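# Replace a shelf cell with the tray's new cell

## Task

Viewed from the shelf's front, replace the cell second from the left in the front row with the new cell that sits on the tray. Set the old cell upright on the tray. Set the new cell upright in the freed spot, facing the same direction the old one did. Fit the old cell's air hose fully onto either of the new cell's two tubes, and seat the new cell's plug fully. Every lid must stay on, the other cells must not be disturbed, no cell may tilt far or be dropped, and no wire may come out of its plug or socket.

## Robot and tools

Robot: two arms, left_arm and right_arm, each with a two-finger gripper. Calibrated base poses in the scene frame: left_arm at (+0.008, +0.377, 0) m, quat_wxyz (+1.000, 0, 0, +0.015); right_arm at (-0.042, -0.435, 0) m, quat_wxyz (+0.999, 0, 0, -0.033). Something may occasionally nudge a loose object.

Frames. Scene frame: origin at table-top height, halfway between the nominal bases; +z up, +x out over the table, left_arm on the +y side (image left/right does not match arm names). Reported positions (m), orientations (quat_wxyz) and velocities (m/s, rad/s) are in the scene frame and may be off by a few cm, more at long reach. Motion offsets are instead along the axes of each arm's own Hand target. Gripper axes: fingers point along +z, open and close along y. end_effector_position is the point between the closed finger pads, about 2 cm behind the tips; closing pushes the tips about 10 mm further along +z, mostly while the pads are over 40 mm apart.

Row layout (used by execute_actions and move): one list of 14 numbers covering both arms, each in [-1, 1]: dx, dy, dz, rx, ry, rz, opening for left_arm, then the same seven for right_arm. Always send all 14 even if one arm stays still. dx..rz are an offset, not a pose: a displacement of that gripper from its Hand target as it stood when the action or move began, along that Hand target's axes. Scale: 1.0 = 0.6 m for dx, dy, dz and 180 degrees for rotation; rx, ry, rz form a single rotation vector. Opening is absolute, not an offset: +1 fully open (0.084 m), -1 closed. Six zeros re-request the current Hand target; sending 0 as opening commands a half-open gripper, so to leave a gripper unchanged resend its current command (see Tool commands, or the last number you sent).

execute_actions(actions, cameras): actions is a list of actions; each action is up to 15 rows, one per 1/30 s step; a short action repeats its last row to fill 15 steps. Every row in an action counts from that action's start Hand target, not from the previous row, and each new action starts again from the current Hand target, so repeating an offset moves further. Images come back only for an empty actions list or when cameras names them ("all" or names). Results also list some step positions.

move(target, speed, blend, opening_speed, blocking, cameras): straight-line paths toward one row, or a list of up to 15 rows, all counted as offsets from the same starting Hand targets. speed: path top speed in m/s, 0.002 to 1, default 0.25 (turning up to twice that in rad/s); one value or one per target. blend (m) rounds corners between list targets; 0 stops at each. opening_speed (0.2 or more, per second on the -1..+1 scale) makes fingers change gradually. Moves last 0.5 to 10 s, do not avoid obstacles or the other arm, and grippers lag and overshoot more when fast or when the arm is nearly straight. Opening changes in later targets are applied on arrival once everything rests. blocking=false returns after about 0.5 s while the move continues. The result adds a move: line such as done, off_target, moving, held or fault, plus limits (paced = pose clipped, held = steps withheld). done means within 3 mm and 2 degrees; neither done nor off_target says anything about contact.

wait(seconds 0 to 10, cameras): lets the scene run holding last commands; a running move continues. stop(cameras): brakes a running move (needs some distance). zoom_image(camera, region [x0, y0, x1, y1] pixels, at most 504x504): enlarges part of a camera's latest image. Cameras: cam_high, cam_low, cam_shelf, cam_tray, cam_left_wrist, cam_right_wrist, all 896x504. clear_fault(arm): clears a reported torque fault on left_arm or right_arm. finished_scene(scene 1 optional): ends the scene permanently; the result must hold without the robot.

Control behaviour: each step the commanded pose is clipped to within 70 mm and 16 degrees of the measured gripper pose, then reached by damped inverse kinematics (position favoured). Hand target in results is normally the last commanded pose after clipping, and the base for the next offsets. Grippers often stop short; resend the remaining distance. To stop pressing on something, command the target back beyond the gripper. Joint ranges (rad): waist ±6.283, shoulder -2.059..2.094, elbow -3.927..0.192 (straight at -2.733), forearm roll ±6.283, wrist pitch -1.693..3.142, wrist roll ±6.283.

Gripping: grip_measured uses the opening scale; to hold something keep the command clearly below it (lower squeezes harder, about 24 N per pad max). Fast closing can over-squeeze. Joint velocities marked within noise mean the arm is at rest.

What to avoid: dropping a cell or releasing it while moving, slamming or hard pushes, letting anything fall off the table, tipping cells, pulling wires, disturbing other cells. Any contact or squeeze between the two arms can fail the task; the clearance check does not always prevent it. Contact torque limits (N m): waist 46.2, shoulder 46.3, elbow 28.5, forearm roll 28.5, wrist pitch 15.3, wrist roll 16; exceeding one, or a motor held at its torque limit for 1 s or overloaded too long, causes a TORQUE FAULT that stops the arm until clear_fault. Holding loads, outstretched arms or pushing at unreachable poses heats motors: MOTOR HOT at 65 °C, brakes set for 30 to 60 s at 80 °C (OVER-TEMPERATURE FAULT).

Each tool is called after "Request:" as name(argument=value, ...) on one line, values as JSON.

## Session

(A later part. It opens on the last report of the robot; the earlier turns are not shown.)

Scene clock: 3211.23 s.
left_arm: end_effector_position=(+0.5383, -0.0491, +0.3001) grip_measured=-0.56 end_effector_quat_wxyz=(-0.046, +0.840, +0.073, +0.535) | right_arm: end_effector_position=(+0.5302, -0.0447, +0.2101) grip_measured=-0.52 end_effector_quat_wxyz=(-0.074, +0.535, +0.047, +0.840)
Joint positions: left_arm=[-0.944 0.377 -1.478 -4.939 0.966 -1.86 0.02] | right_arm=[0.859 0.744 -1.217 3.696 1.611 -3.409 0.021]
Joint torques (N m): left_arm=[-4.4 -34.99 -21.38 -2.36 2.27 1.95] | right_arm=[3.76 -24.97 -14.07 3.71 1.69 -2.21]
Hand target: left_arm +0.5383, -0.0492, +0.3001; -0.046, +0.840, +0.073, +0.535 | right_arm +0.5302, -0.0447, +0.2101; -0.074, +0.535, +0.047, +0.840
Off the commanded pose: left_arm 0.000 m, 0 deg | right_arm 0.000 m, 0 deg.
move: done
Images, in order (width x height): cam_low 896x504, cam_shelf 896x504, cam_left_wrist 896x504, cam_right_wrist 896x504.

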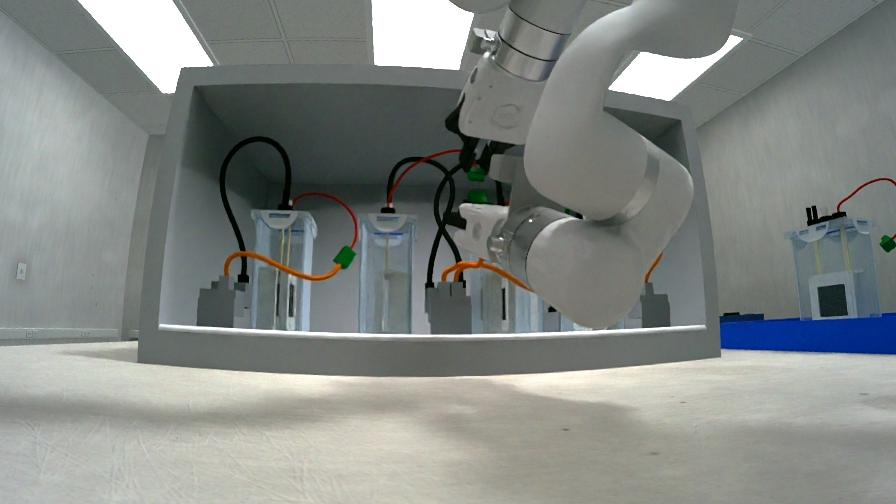

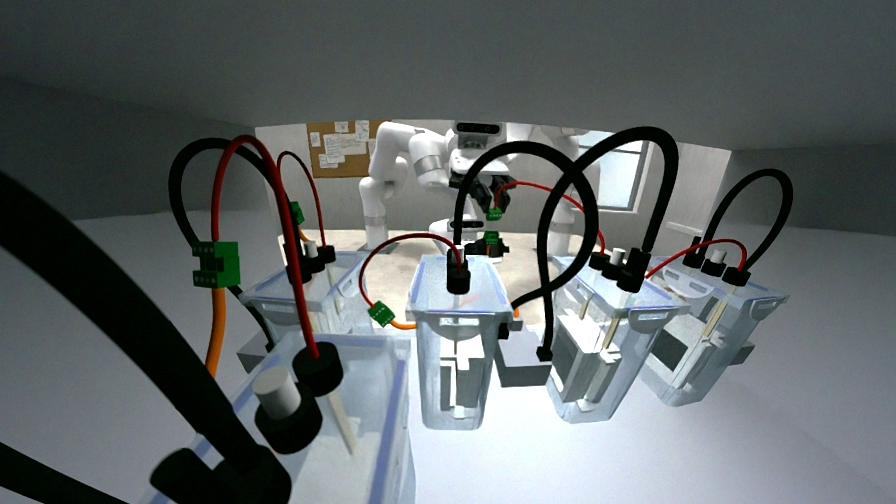

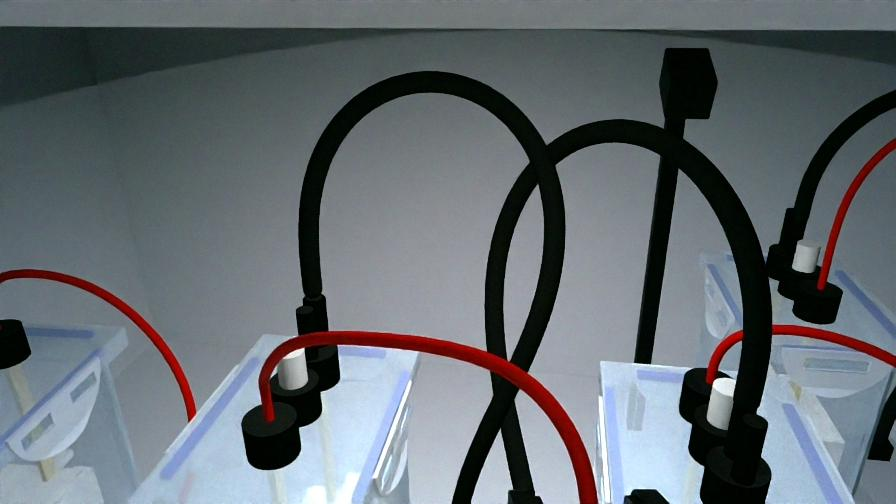

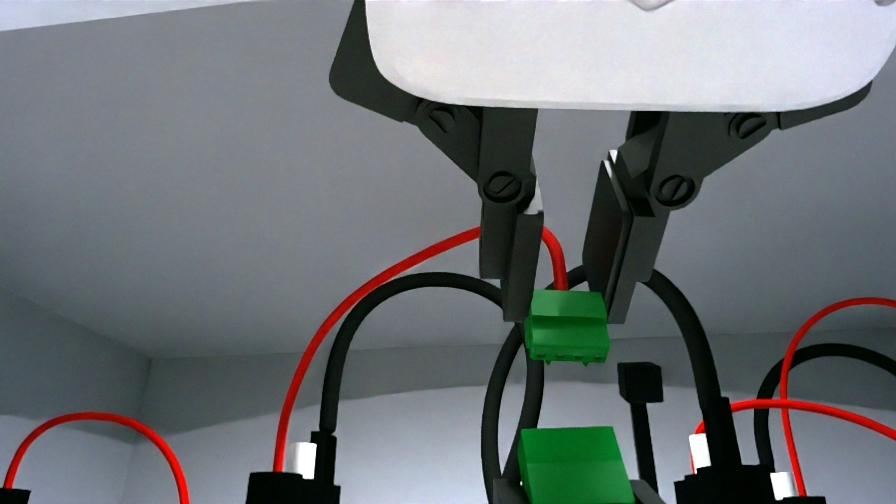

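Request:
zoom_image(camera="cam_shelf", region=[475, 200, 515, 265])

Request:
zoom_image(camera="cam_low", region=[440, 140, 520, 230])

Scaled by 7.754 from the camera's 896x504 image, which has a finer 1280x720 frame.

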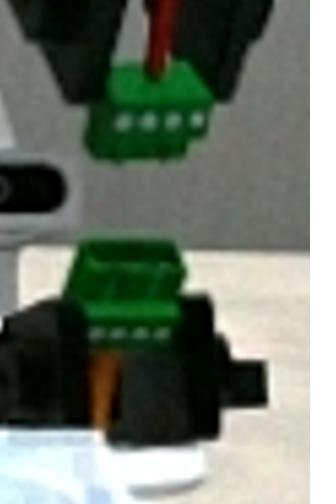

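Scaled by 5.600 from the camera's 896x504 image, which has a finer 1280x720 frame.

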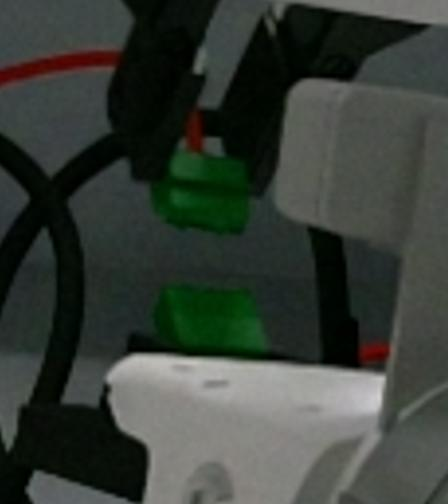

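Request:
move(target=[[-0.0365,-0.0094,0.0107,-0.0082,0,-0.0176,-1,0,0,0,0,0,0,-1]], speed=0.05, cameras=["cam_right_wrist","cam_high","cam_shelf","cam_low"])

Request:
zoom_image(camera="cam_right_wrist", region=[480, 340, 680, 504])

Request:
zoom_image(camera="cam_shelf", region=[475, 200, 515, 265])

Request:
zoom_image(camera="cam_high", region=[440, 220, 520, 300])

Scene clock: 3294.70 s.
left_arm: end_effector_position=(+0.5340, -0.0442, +0.2775) grip_measured=-0.56 end_effector_quat_wxyz=(-0.020, +0.838, +0.089, +0.537) | right_arm: end_effector_position=(+0.5302, -0.0447, +0.2101) grip_measured=-0.52 end_effector_quat_wxyz=(-0.074, +0.535, +0.047, +0.840)
Joint positions: left_arm=[-0.933 0.365 -1.406 -4.882 0.921 -1.993 0.02] | right_arm=[0.859 0.744 -1.217 3.696 1.611 -3.409 0.021]
Joint torques (N m): left_arm=[5.02 -51.96 -13.57 3.52 -2.35 -1.88] | right_arm=[3.67 -25.22 -14.11 3.63 1.72 -2.19]
Hand target: left_arm +0.5340, -0.0442, +0.2775; -0.020, +0.838, +0.089, +0.537 | right_arm +0.5302, -0.0447, +0.2101; -0.074, +0.535, +0.047, +0.840
Off the commanded pose: left_arm 0.000 m, 0 deg | right_arm 0.000 m, 0 deg.
move: done
Images, in order (width x height): cam_high 896x504, cam_low 896x504, cam_shelf 896x504, cam_right_wrist 896x504.

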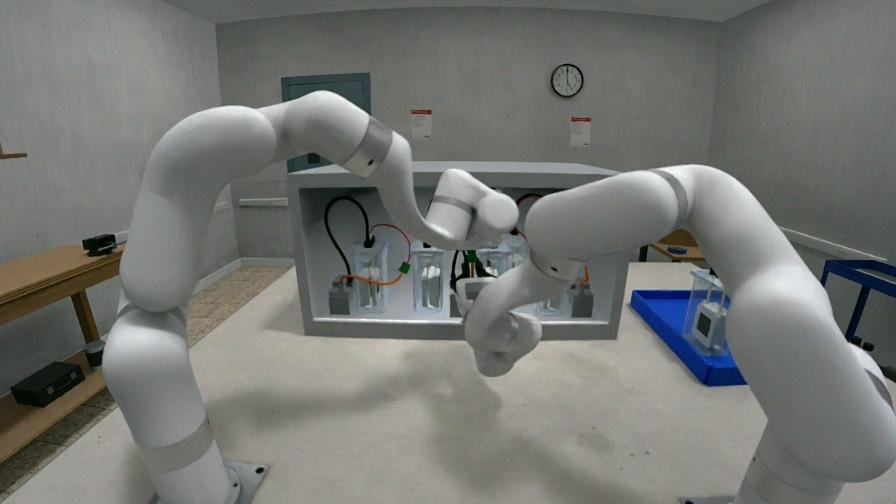

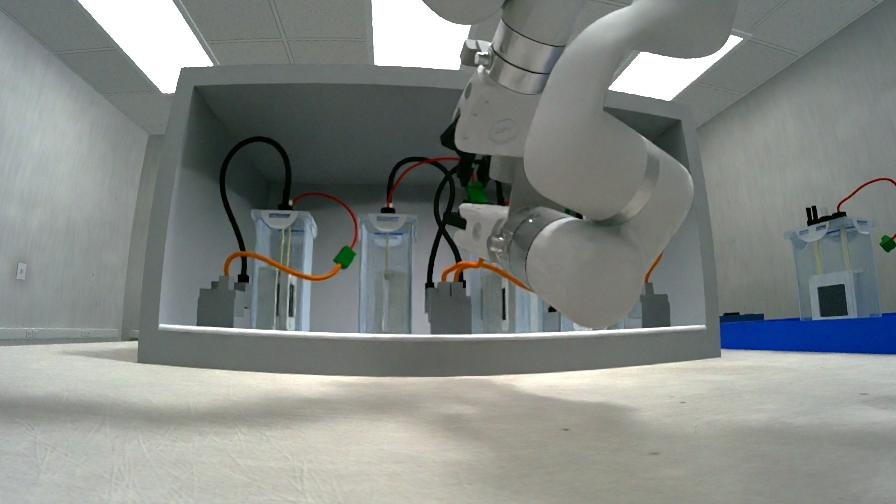

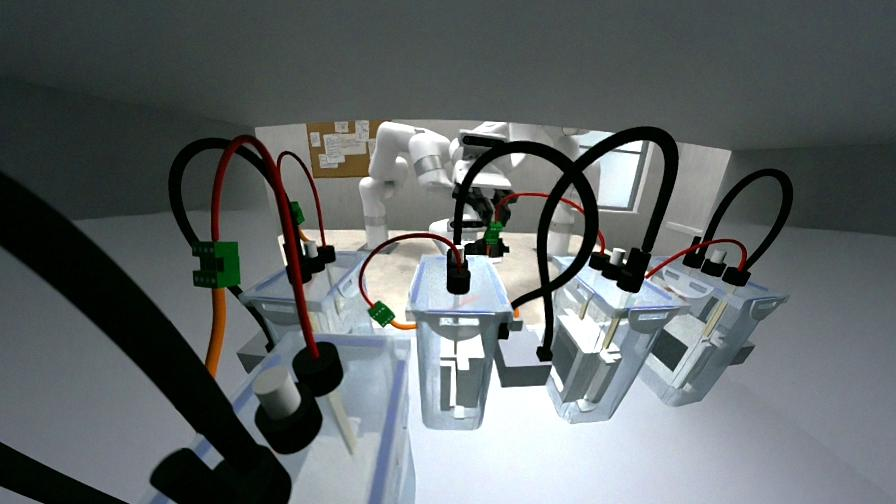

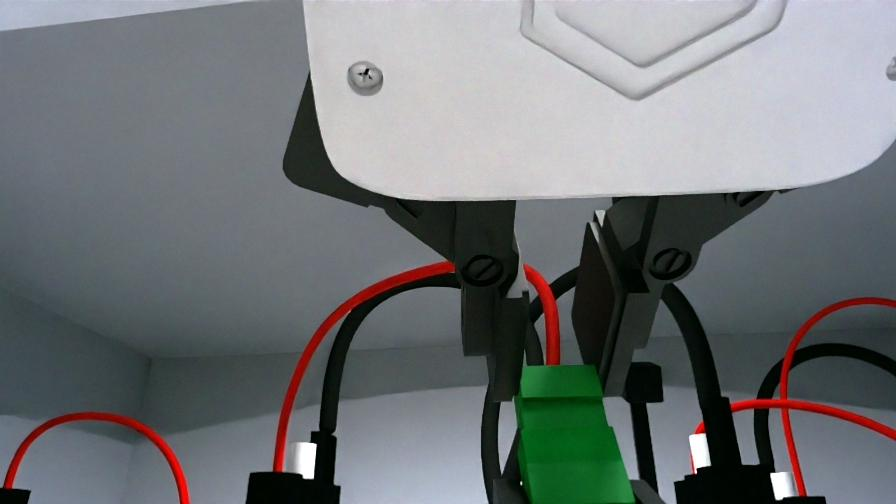

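Scaled by 2.520 from the camera's 896x504 image, which has a finer 1280x720 frame.

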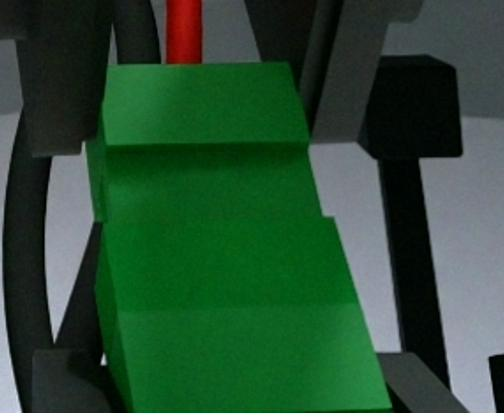

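Scaled by 7.754 from the camera's 896x504 image, which has a finer 1280x720 frame.

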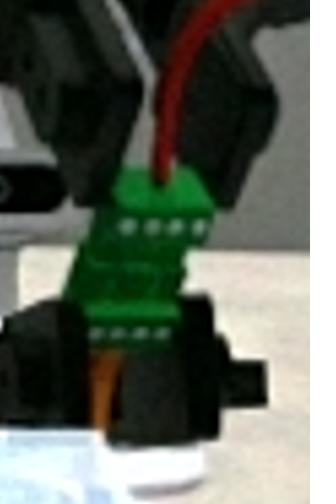

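Scaled by 6.300 from the camera's 896x504 image, which has a finer 1280x720 frame.

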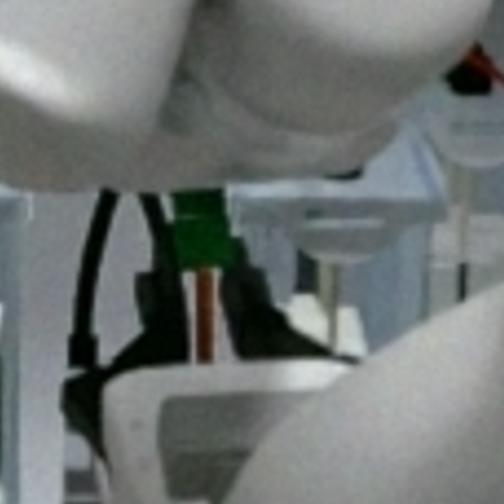

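Request:
move(target=[[-0.006,0,0,0,0,0,-1,0,0,0,0,0,0,-1]], speed=0.02, cameras=["cam_right_wrist","cam_shelf"])

Request:
zoom_image(camera="cam_right_wrist", region=[480, 340, 680, 504])

Request:
zoom_image(camera="cam_shelf", region=[475, 200, 515, 265])

Scene clock: 3310.23 s.
left_arm: end_effector_position=(+0.5326, -0.0446, +0.2744) grip_measured=-0.56 end_effector_quat_wxyz=(-0.020, +0.838, +0.089, +0.537) | right_arm: end_effector_position=(+0.5302, -0.0447, +0.2098) grip_measured=-0.52 end_effector_quat_wxyz=(-0.073, +0.536, +0.047, +0.840)
Joint positions: left_arm=[-0.936 0.367 -1.401 -4.877 0.922 -2.002 0.02] | right_arm=[0.859 0.744 -1.217 3.696 1.61 -3.409 0.021]
Joint torques (N m): left_arm=[-6.97 -24.94 -9.03 1.59 -0.87 -2.07] | right_arm=[3.78 -34.21 -14.56 0.95 4.93 -2.14]
Hand target: left_arm +0.5325, -0.0447, +0.2743; -0.020, +0.838, +0.089, +0.537 | right_arm +0.5302, -0.0447, +0.2101; -0.074, +0.535, +0.047, +0.840
Off the commanded pose: left_arm 0.000 m, 0 deg | right_arm 0.000 m, 0 deg.
move: done
Images, in order (width x height): cam_shelf 896x504, cam_right_wrist 896x504.

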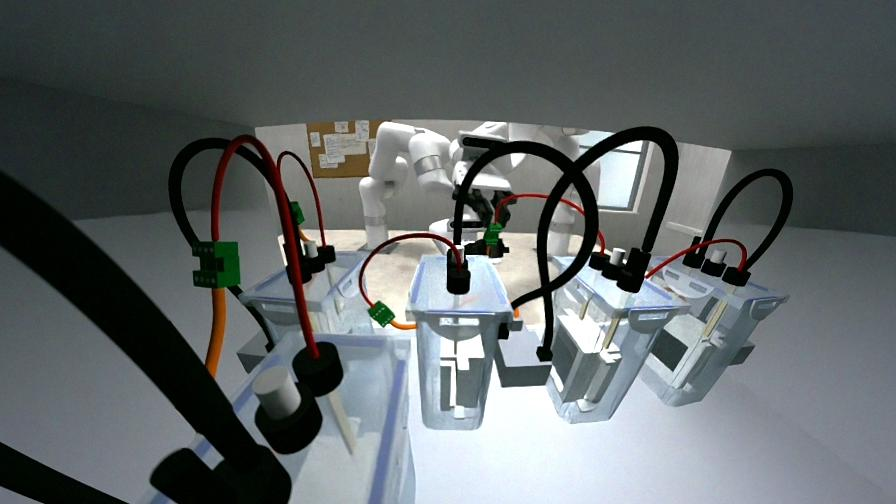

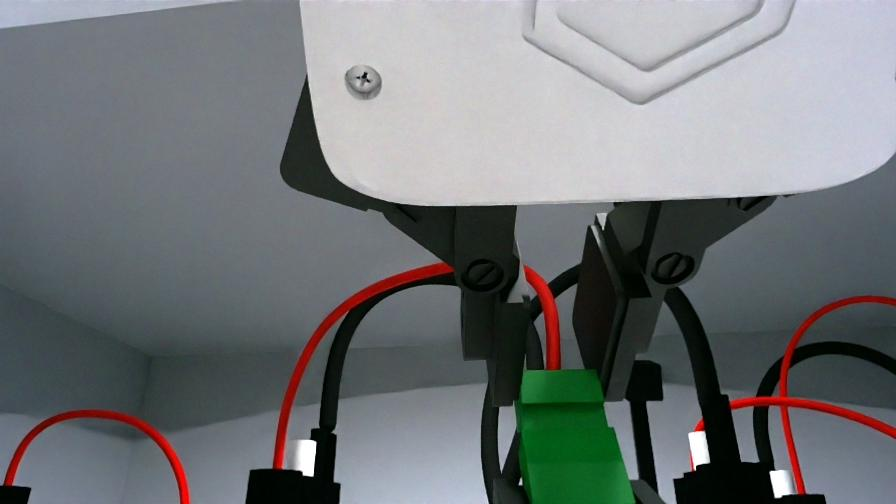

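Scaled by 2.520 from the camera's 896x504 image, which has a finer 1280x720 frame.

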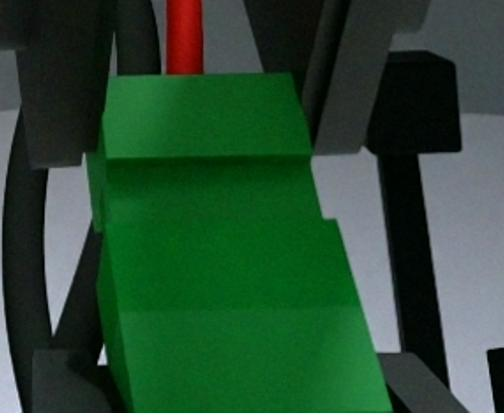

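Scaled by 7.754 from the camera's 896x504 image, which has a finer 1280x720 frame.

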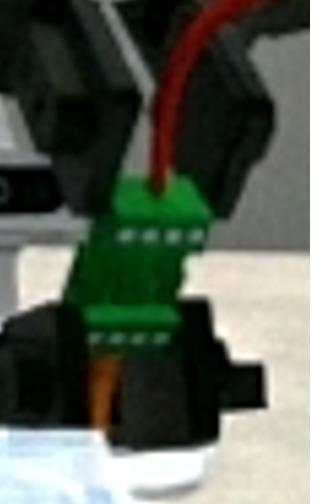

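Request:
move(target=[[0.005,0,0,0,0,0,-1,0,0,0,0,0,0,-1],[0.005,0.002,0,0,0,0,-1,0,0,0,0,0,0,-1],[-0.001,0.002,0,0,0,0,-1,0,0,0,0,0,0,-1]], speed=0.02, cameras=["cam_right_wrist","cam_shelf"])

Request:
zoom_image(camera="cam_right_wrist", region=[500, 350, 660, 504])

Request:
zoom_image(camera="cam_shelf", region=[475, 200, 515, 265])

Scene clock: 3324.77 s.
left_arm: end_effector_position=(+0.5325, -0.0459, +0.2740) grip_measured=-0.56 end_effector_quat_wxyz=(-0.020, +0.838, +0.089, +0.538) | right_arm: end_effector_position=(+0.5301, -0.0447, +0.2098) grip_measured=-0.52 end_effector_quat_wxyz=(-0.073, +0.536, +0.047, +0.840)
Joint positions: left_arm=[-0.937 0.371 -1.406 -4.878 0.923 -2.002 0.02] | right_arm=[0.859 0.744 -1.217 3.696 1.61 -3.409 0.021]
Joint torques (N m): left_arm=[-7.6 -21.17 -6.26 0.45 -0.51 -1.67] | right_arm=[3.08 -36.3 -18.28 -1.06 6.33 -2.19]
Hand target: left_arm +0.5325, -0.0459, +0.2738; -0.020, +0.838, +0.089, +0.537 | right_arm +0.5302, -0.0447, +0.2101; -0.074, +0.535, +0.047, +0.840
Off the commanded pose: left_arm 0.000 m, 0 deg | right_arm 0.000 m, 0 deg.
move: done
Images, in order (width x height): cam_shelf 896x504, cam_right_wrist 896x504.

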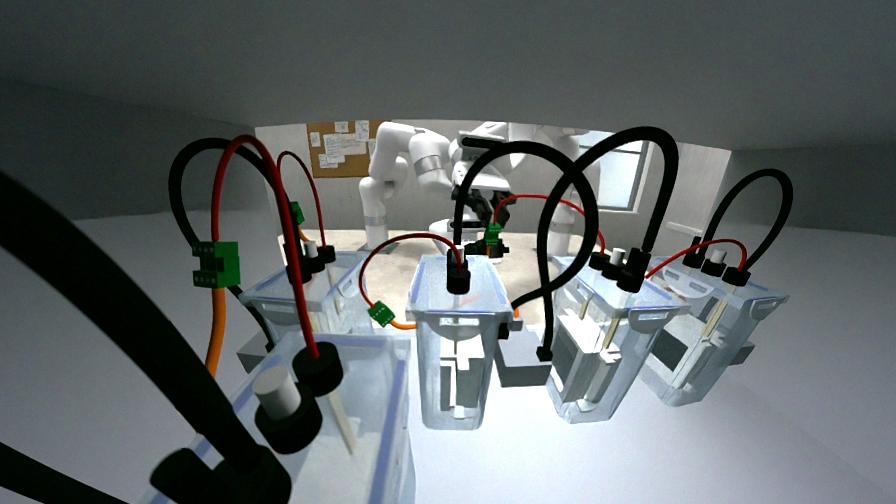

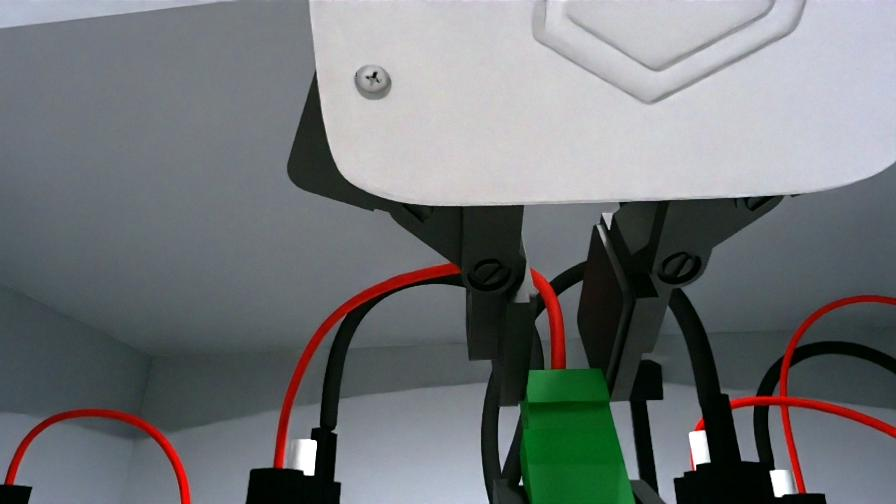

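Scaled by 3.150 from the camera's 896x504 image, which has a finer 1280x720 frame.

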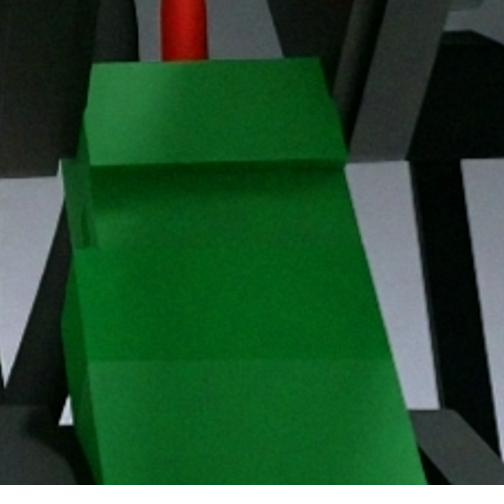

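Scaled by 7.754 from the camera's 896x504 image, which has a finer 1280x720 frame.

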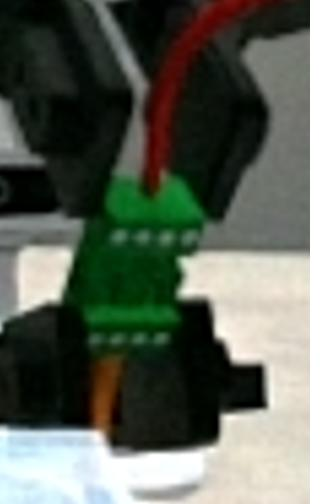

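Request:
zoom_image(camera="cam_right_wrist", region=[510, 385, 560, 450])

Request:
zoom_image(camera="cam_right_wrist", region=[580, 385, 640, 450])

Request:
zoom_image(camera="cam_shelf", region=[480, 218, 505, 250])

Scaled by 7.754 from the camera's 896x504 image, which has a finer 1280x720 frame.

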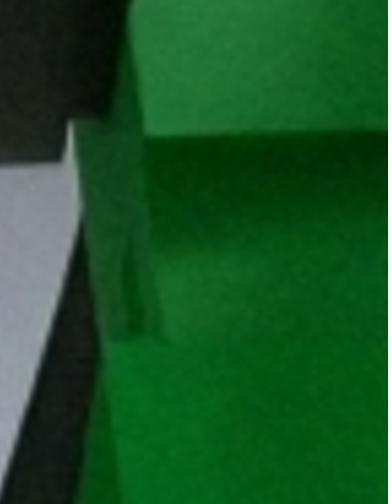

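Scaled by 7.754 from the camera's 896x504 image, which has a finer 1280x720 frame.

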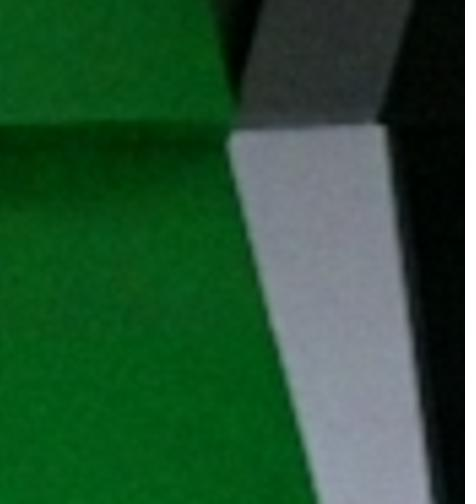

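Scaled by 15.750 from the camera's 896x504 image, which has a finer 1280x720 frame.

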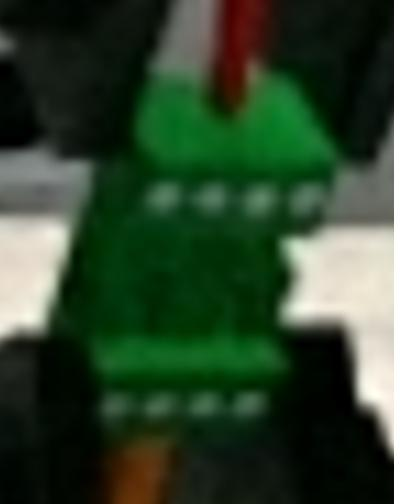

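Request:
move(target=[[0.004,0,0,0,0,0,-1,0,0,0,0,0,0,-1],[0.004,-0.0015,0,0,0,0,-1,0,0,0,0,0,0,-1],[-0.0015,-0.0015,0,0,0,0,-1,0,0,0,0,0,0,-1]], speed=0.02, cameras=["cam_right_wrist"])

Request:
zoom_image(camera="cam_right_wrist", region=[500, 350, 660, 504])

Scene clock: 3353.90 s.
left_arm: end_effector_position=(+0.5320, -0.0451, +0.2732) grip_measured=-0.56 end_effector_quat_wxyz=(-0.020, +0.838, +0.089, +0.538) | right_arm: end_effector_position=(+0.5302, -0.0447, +0.2098) grip_measured=-0.52 end_effector_quat_wxyz=(-0.073, +0.536, +0.047, +0.840)
Joint positions: left_arm=[-0.937 0.369 -1.401 -4.876 0.923 -2.005 0.02] | right_arm=[0.859 0.744 -1.217 3.696 1.61 -3.409 0.021]
Joint torques (N m): left_arm=[-7.87 -15.48 -3.81 -0.62 -0.61 -2.07] | right_arm=[-4.7 -38.26 -18.95 1.79 7.37 -2.17]
Hand target: left_arm +0.5319, -0.0451, +0.2729; -0.020, +0.838, +0.089, +0.537 | right_arm +0.5302, -0.0447, +0.2101; -0.074, +0.535, +0.047, +0.840
Off the commanded pose: left_arm 0.000 m, 0 deg | right_arm 0.000 m, 0 deg.
move: done
Images, in order (width x height): cam_right_wrist 896x504.

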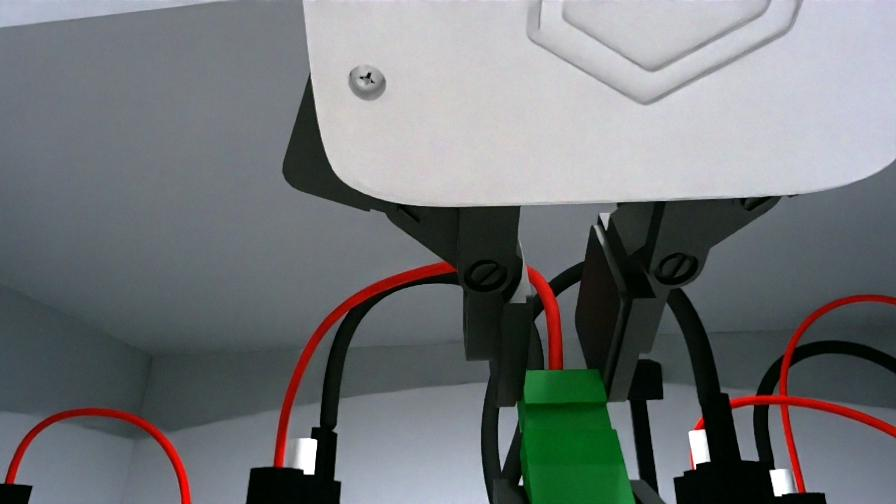

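Scaled by 3.150 from the camera's 896x504 image, which has a finer 1280x720 frame.

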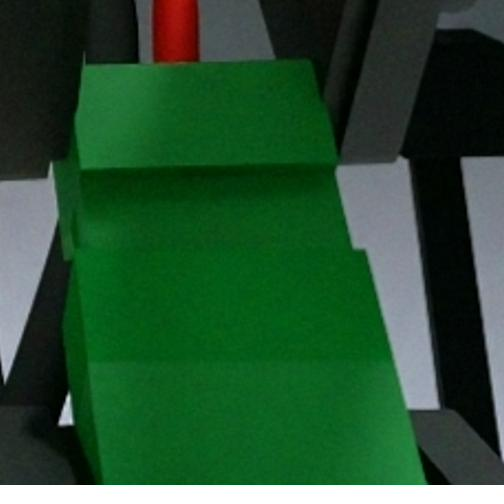

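Request:
move(target=[[0.005,0,0,0,0,0,-1,0,0,0,0,0,0,-1],[0.005,0.0007,0.0017,0,0,0,-1,0,0,0,0,0,0,-1],[-0.001,0.0007,0.0017,0,0,0,-1,0,0,0,0,0,0,-1]], speed=0.02, cameras=["cam_right_wrist"])

Request:
zoom_image(camera="cam_right_wrist", region=[500, 350, 660, 504])

Scene clock: 3359.97 s.
left_arm: end_effector_position=(+0.5328, -0.0455, +0.2722) grip_measured=-0.56 end_effector_quat_wxyz=(-0.020, +0.838, +0.089, +0.538) | right_arm: end_effector_position=(+0.5302, -0.0448, +0.2097) grip_measured=-0.52 end_effector_quat_wxyz=(-0.073, +0.536, +0.047, +0.840)
Joint positions: left_arm=[-0.936 0.372 -1.403 -4.875 0.922 -2.006 0.02] | right_arm=[0.859 0.744 -1.217 3.696 1.61 -3.409 0.021]
Joint torques (N m): left_arm=[-8.84 -12.38 -2.39 -1.67 -1.38 -2.07] | right_arm=[-3.21 -42 -21.63 0.87 8.97 -2.12]
Hand target: left_arm +0.5327, -0.0455, +0.2720; -0.020, +0.838, +0.089, +0.537 | right_arm +0.5302, -0.0447, +0.2101; -0.074, +0.535, +0.047, +0.840
Off the commanded pose: left_arm 0.000 m, 0 deg | right_arm 0.000 m, 0 deg.
move: done
Images, in order (width x height): cam_right_wrist 896x504.

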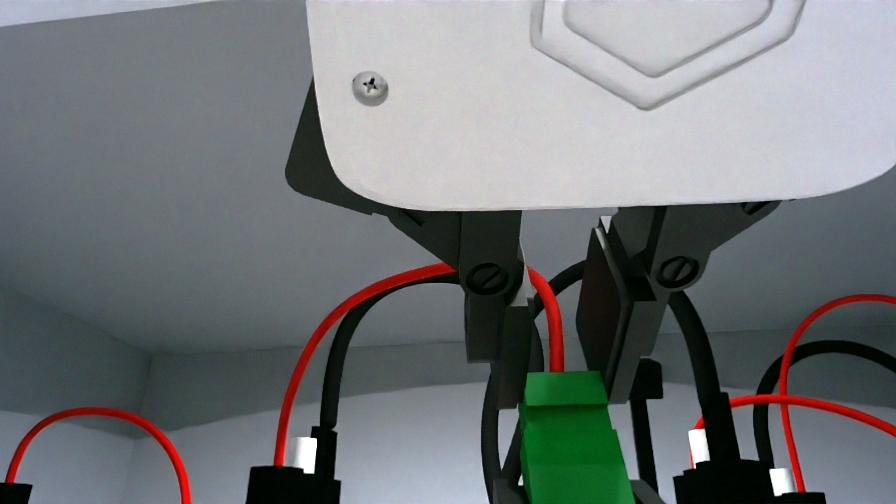

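Scaled by 3.150 from the camera's 896x504 image, which has a finer 1280x720 frame.

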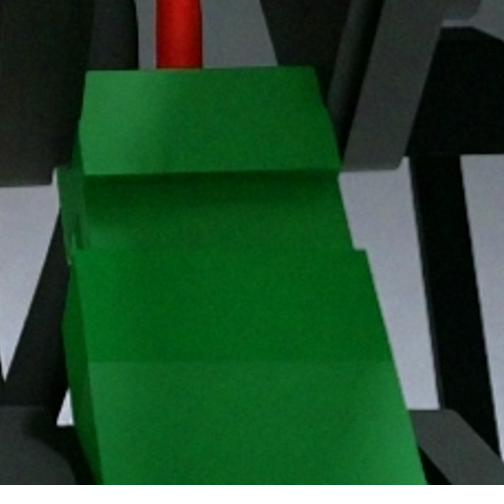

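Request:
move(target=[[0.03,0,0,0,0,0,-1,0,0,0,0,0,0,-1],[0.0247,0.0706,-0.0113,0,0,0,-1,0.0053,0.0706,-0.0113,0,0,0,-1]], speed=0.05, cameras=["cam_right_wrist","cam_tray","cam_shelf"])

Request:
zoom_image(camera="cam_tray", region=[0, 180, 100, 300])

Request:
zoom_image(camera="cam_right_wrist", region=[480, 300, 680, 504])

Scene clock: 3387.07 s.
left_arm: end_effector_position=(+0.5399, -0.0861, +0.2909) grip_measured=-0.56 end_effector_quat_wxyz=(-0.020, +0.838, +0.089, +0.537) | right_arm: end_effector_position=(+0.5302, -0.0877, +0.2101) grip_measured=-0.52 end_effector_quat_wxyz=(-0.074, +0.535, +0.047, +0.840)
Joint positions: left_arm=[-0.977 0.478 -1.597 -4.951 0.974 -1.908 0.02] | right_arm=[0.797 0.682 -1.094 3.643 1.65 -3.355 0.021]
Joint torques (N m): left_arm=[-5.07 -37.95 -21.77 -2.15 1.79 1.94] | right_arm=[-5.16 -33.1 -8.45 -3.77 4.94 2.11]
Hand target: left_arm +0.5399, -0.0862, +0.2909; -0.020, +0.838, +0.089, +0.537 | right_arm +0.5302, -0.0877, +0.2101; -0.074, +0.535, +0.047, +0.840
Off the commanded pose: left_arm 0.000 m, 0 deg | right_arm 0.000 m, 0 deg.
move: done
Images, in order (width x height): cam_shelf 896x504, cam_tray 896x504, cam_right_wrist 896x504.

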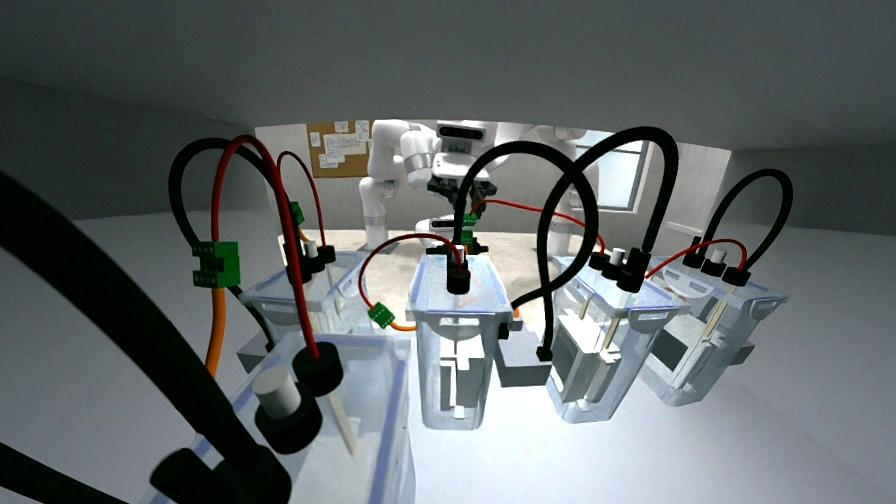

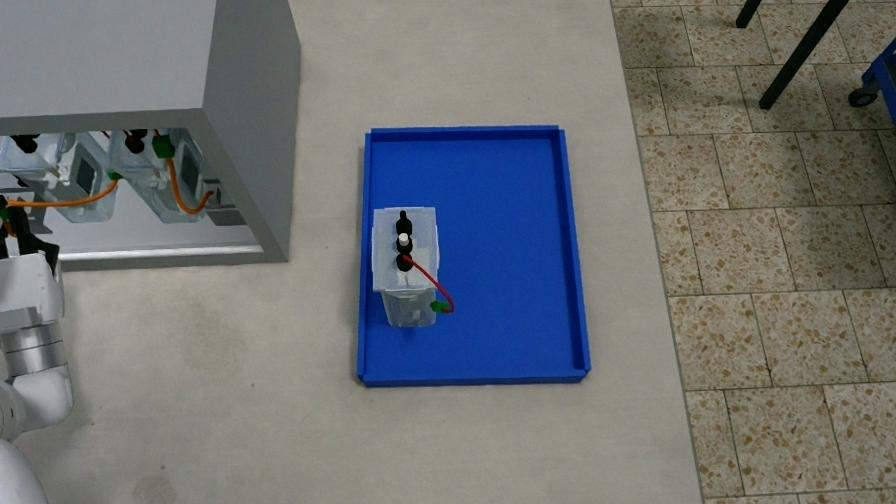

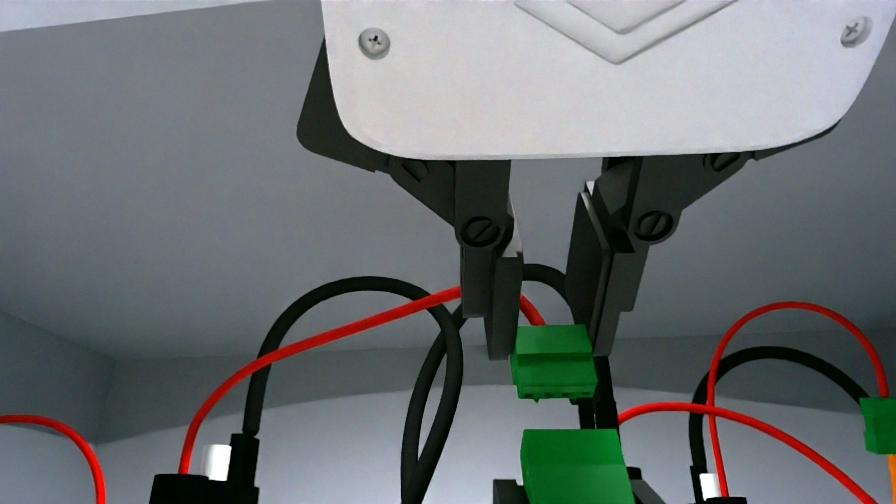

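Scaled by 4.200 from the camera's 896x504 image, which has a finer 1280x720 frame.

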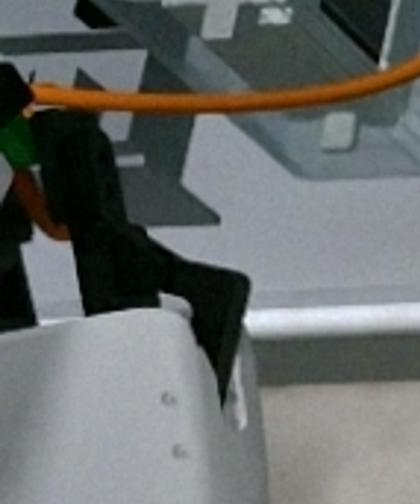

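Scaled by 2.471 from the camera's 896x504 image, which has a finer 1280x720 frame.

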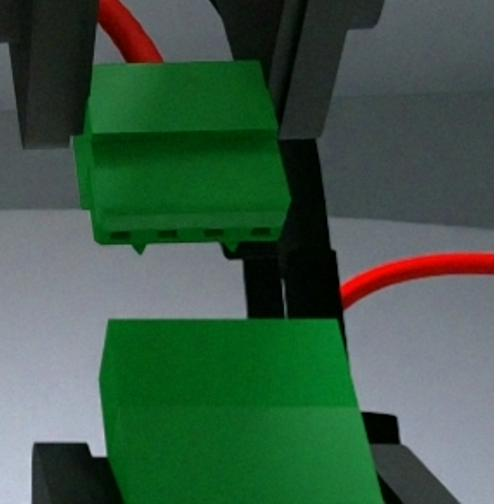

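Request:
move(target=[[0.0053,-0.0706,0.0076,0,0,0,-1,-0.0053,-0.0706,0.0113,0,0,0,-1],[-0.0187,-0.0706,0.0076,0,0,0,-1,-0.0053,-0.0706,0.0113,0,0,0,-1]], speed=[0.06,0.02], cameras=["cam_right_wrist","cam_shelf"])

Request:
zoom_image(camera="cam_right_wrist", region=[500, 350, 660, 504])

Scene clock: 3407.30 s.
left_arm: end_effector_position=(+0.5322, -0.0453, +0.2762) grip_measured=-0.56 end_effector_quat_wxyz=(-0.020, +0.838, +0.089, +0.537) | right_arm: end_effector_position=(+0.5302, -0.0447, +0.2101) grip_measured=-0.52 end_effector_quat_wxyz=(-0.074, +0.535, +0.047, +0.840)
Joint positions: left_arm=[-0.937 0.366 -1.404 -4.881 0.924 -1.997 0.02] | right_arm=[0.859 0.744 -1.217 3.696 1.611 -3.409 0.021]
Joint torques (N m): left_arm=[-4.42 -33.96 -13.28 3.54 2.28 -2] | right_arm=[3.98 -25.39 -14.06 3.65 1.78 -2.2]
Hand target: left_arm +0.5322, -0.0453, +0.2762; -0.020, +0.838, +0.089, +0.537 | right_arm +0.5302, -0.0447, +0.2101; -0.074, +0.535, +0.047, +0.840
Off the commanded pose: left_arm 0.000 m, 0 deg | right_arm 0.000 m, 0 deg.
move: done
Images, in order (width x height): cam_shelf 896x504, cam_right_wrist 896x504.

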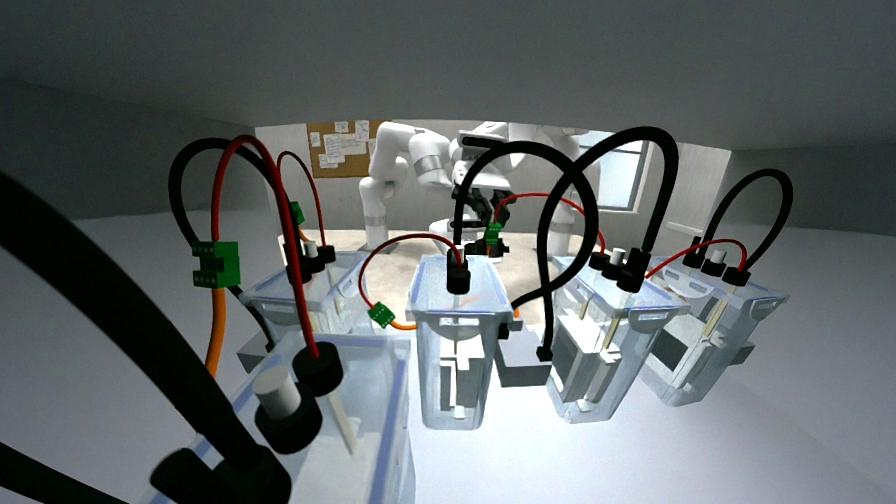

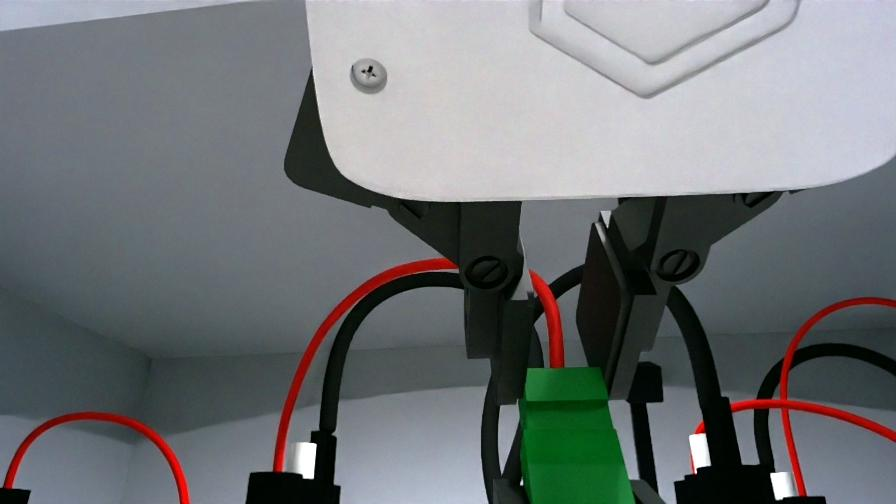

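Scaled by 3.150 from the camera's 896x504 image, which has a finer 1280x720 frame.

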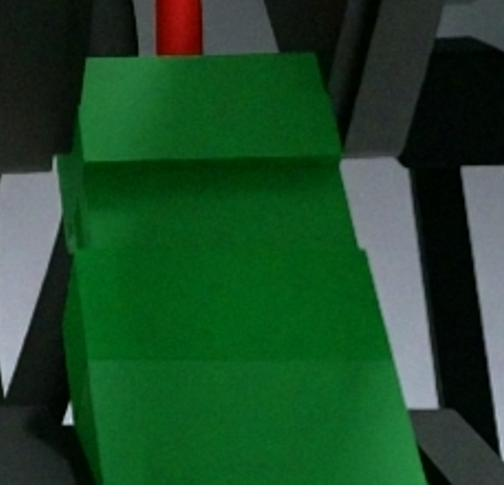

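Request:
move(target=[[-0.004,0,0,0,0,0,-1,0,0,0,0,0,0,-1]], speed=0.02)

Request:
move(target=[[-0.003,0,0,0,0,0,-1,0,0,0,0,0,0,-1]], speed=0.02, cameras=["cam_right_wrist"])

Request:
zoom_image(camera="cam_right_wrist", region=[500, 350, 660, 504])

Scene clock: 3411.03 s.
left_arm: end_effector_position=(+0.5312, -0.0456, +0.2742) grip_measured=-0.56 end_effector_quat_wxyz=(-0.020, +0.838, +0.089, +0.537) | right_arm: end_effector_position=(+0.5302, -0.0447, +0.2099) grip_measured=-0.52 end_effector_quat_wxyz=(-0.073, +0.536, +0.047, +0.840)
Joint positions: left_arm=[-0.939 0.367 -1.401 -4.878 0.925 -2.003 0.02] | right_arm=[0.859 0.744 -1.217 3.696 1.61 -3.409 0.021]
Joint torques (N m): left_arm=[-7.17 -21.41 -6.6 0.56 -0.15 -2] | right_arm=[3.7 -35.03 -15.55 2.31 5.69 -2.19]
Hand target: left_arm +0.5312, -0.0456, +0.2740; -0.020, +0.838, +0.089, +0.537 | right_arm +0.5302, -0.0447, +0.2101; -0.074, +0.535, +0.047, +0.840
Off the commanded pose: left_arm 0.000 m, 0 deg | right_arm 0.000 m, 0 deg.
move: done

Scene clock: 3411.73 s.
left_arm: end_effector_position=(+0.5305, -0.0458, +0.2725) grip_measured=-0.56 end_effector_quat_wxyz=(-0.020, +0.838, +0.089, +0.537) | right_arm: end_effector_position=(+0.5302, -0.0447, +0.2098) grip_measured=-0.52 end_effector_quat_wxyz=(-0.073, +0.536, +0.047, +0.840)
Joint positions: left_arm=[-0.941 0.369 -1.399 -4.876 0.925 -2.008 0.02] | right_arm=[0.859 0.744 -1.217 3.696 1.61 -3.409 0.021]
Joint torques (N m): left_arm=[-8.87 -11.89 -1.86 -2 -1.81 -2.04] | right_arm=[2.95 -45.62 -21.91 0.85 10.22 -2.21]
Hand target: left_arm +0.5305, -0.0459, +0.2724; -0.020, +0.838, +0.089, +0.537 | right_arm +0.5302, -0.0447, +0.2101; -0.074, +0.535, +0.047, +0.840
Off the commanded pose: left_arm 0.000 m, 0 deg | right_arm 0.000 m, 0 deg.
move: done
Images, in order (width x height): cam_right_wrist 896x504.

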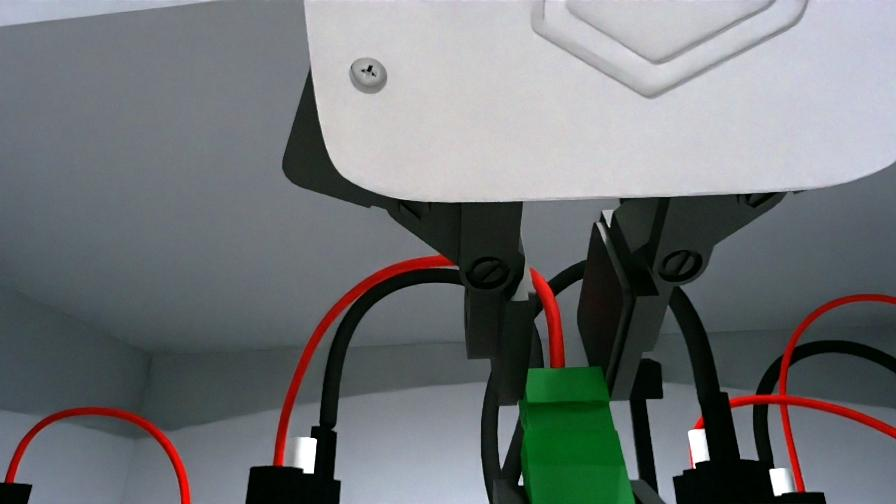

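Scaled by 3.150 from the camera's 896x504 image, which has a finer 1280x720 frame.

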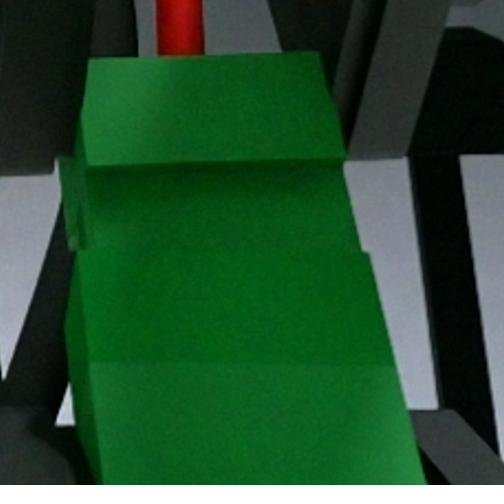

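Request:
move(target=[[0.01,0,0,0,0,0,-1,0,0,0,0,0,0,-1],[0.01,0.0007,0.0008,0.0033,0,0.007,-1,0,0,0,0,0,0,-1],[0.004,0.0007,0.0008,0.0033,0,0.007,-1,0,0,0,0,0,0,-1]], speed=0.02, cameras=["cam_right_wrist"])

Request:
zoom_image(camera="cam_right_wrist", region=[510, 360, 630, 450])

Scene clock: 3435.60 s.
left_arm: end_effector_position=(+0.5320, -0.0459, +0.2745) grip_measured=-0.56 end_effector_quat_wxyz=(-0.030, +0.839, +0.083, +0.537) | right_arm: end_effector_position=(+0.5302, -0.0447, +0.2099) grip_measured=-0.52 end_effector_quat_wxyz=(-0.073, +0.536, +0.047, +0.840)
Joint positions: left_arm=[-0.942 0.375 -1.413 -4.888 0.937 -1.973 0.02] | right_arm=[0.859 0.744 -1.217 3.696 1.61 -3.409 0.021]
Joint torques (N m): left_arm=[-5.48 -28.32 -10.03 2.17 1.31 -2.15] | right_arm=[0.83 -30.62 -12.88 2.98 3.96 -2.04]
Hand target: left_arm +0.5319, -0.0459, +0.2744; -0.030, +0.839, +0.083, +0.537 | right_arm +0.5302, -0.0447, +0.2101; -0.074, +0.535, +0.047, +0.840
Off the commanded pose: left_arm 0.000 m, 0 deg | right_arm 0.000 m, 0 deg.
move: done
Images, in order (width x height): cam_right_wrist 896x504.

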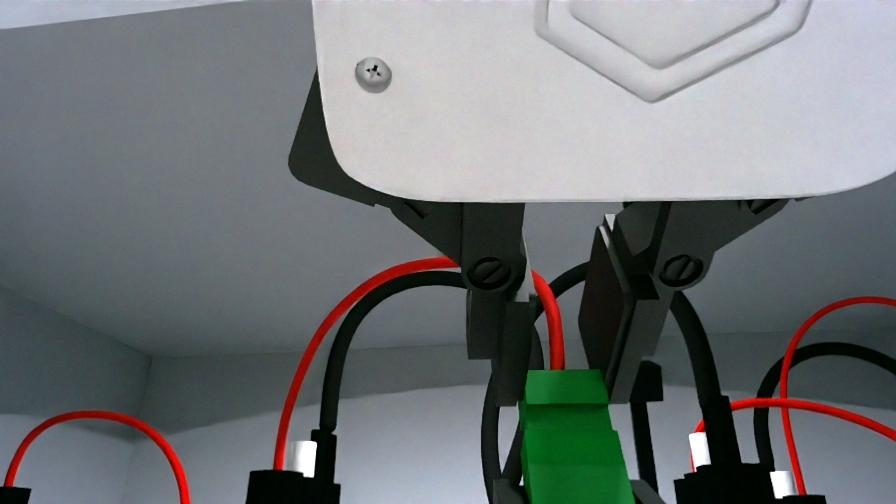

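Scaled by 4.200 from the camera's 896x504 image, which has a finer 1280x720 frame.

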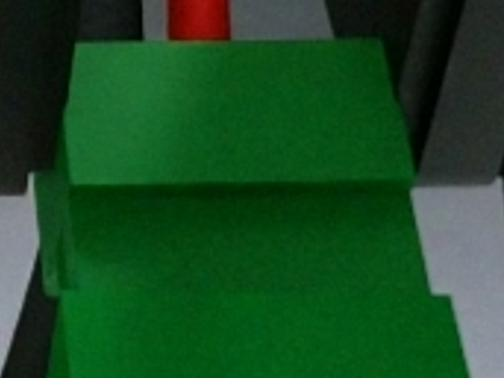

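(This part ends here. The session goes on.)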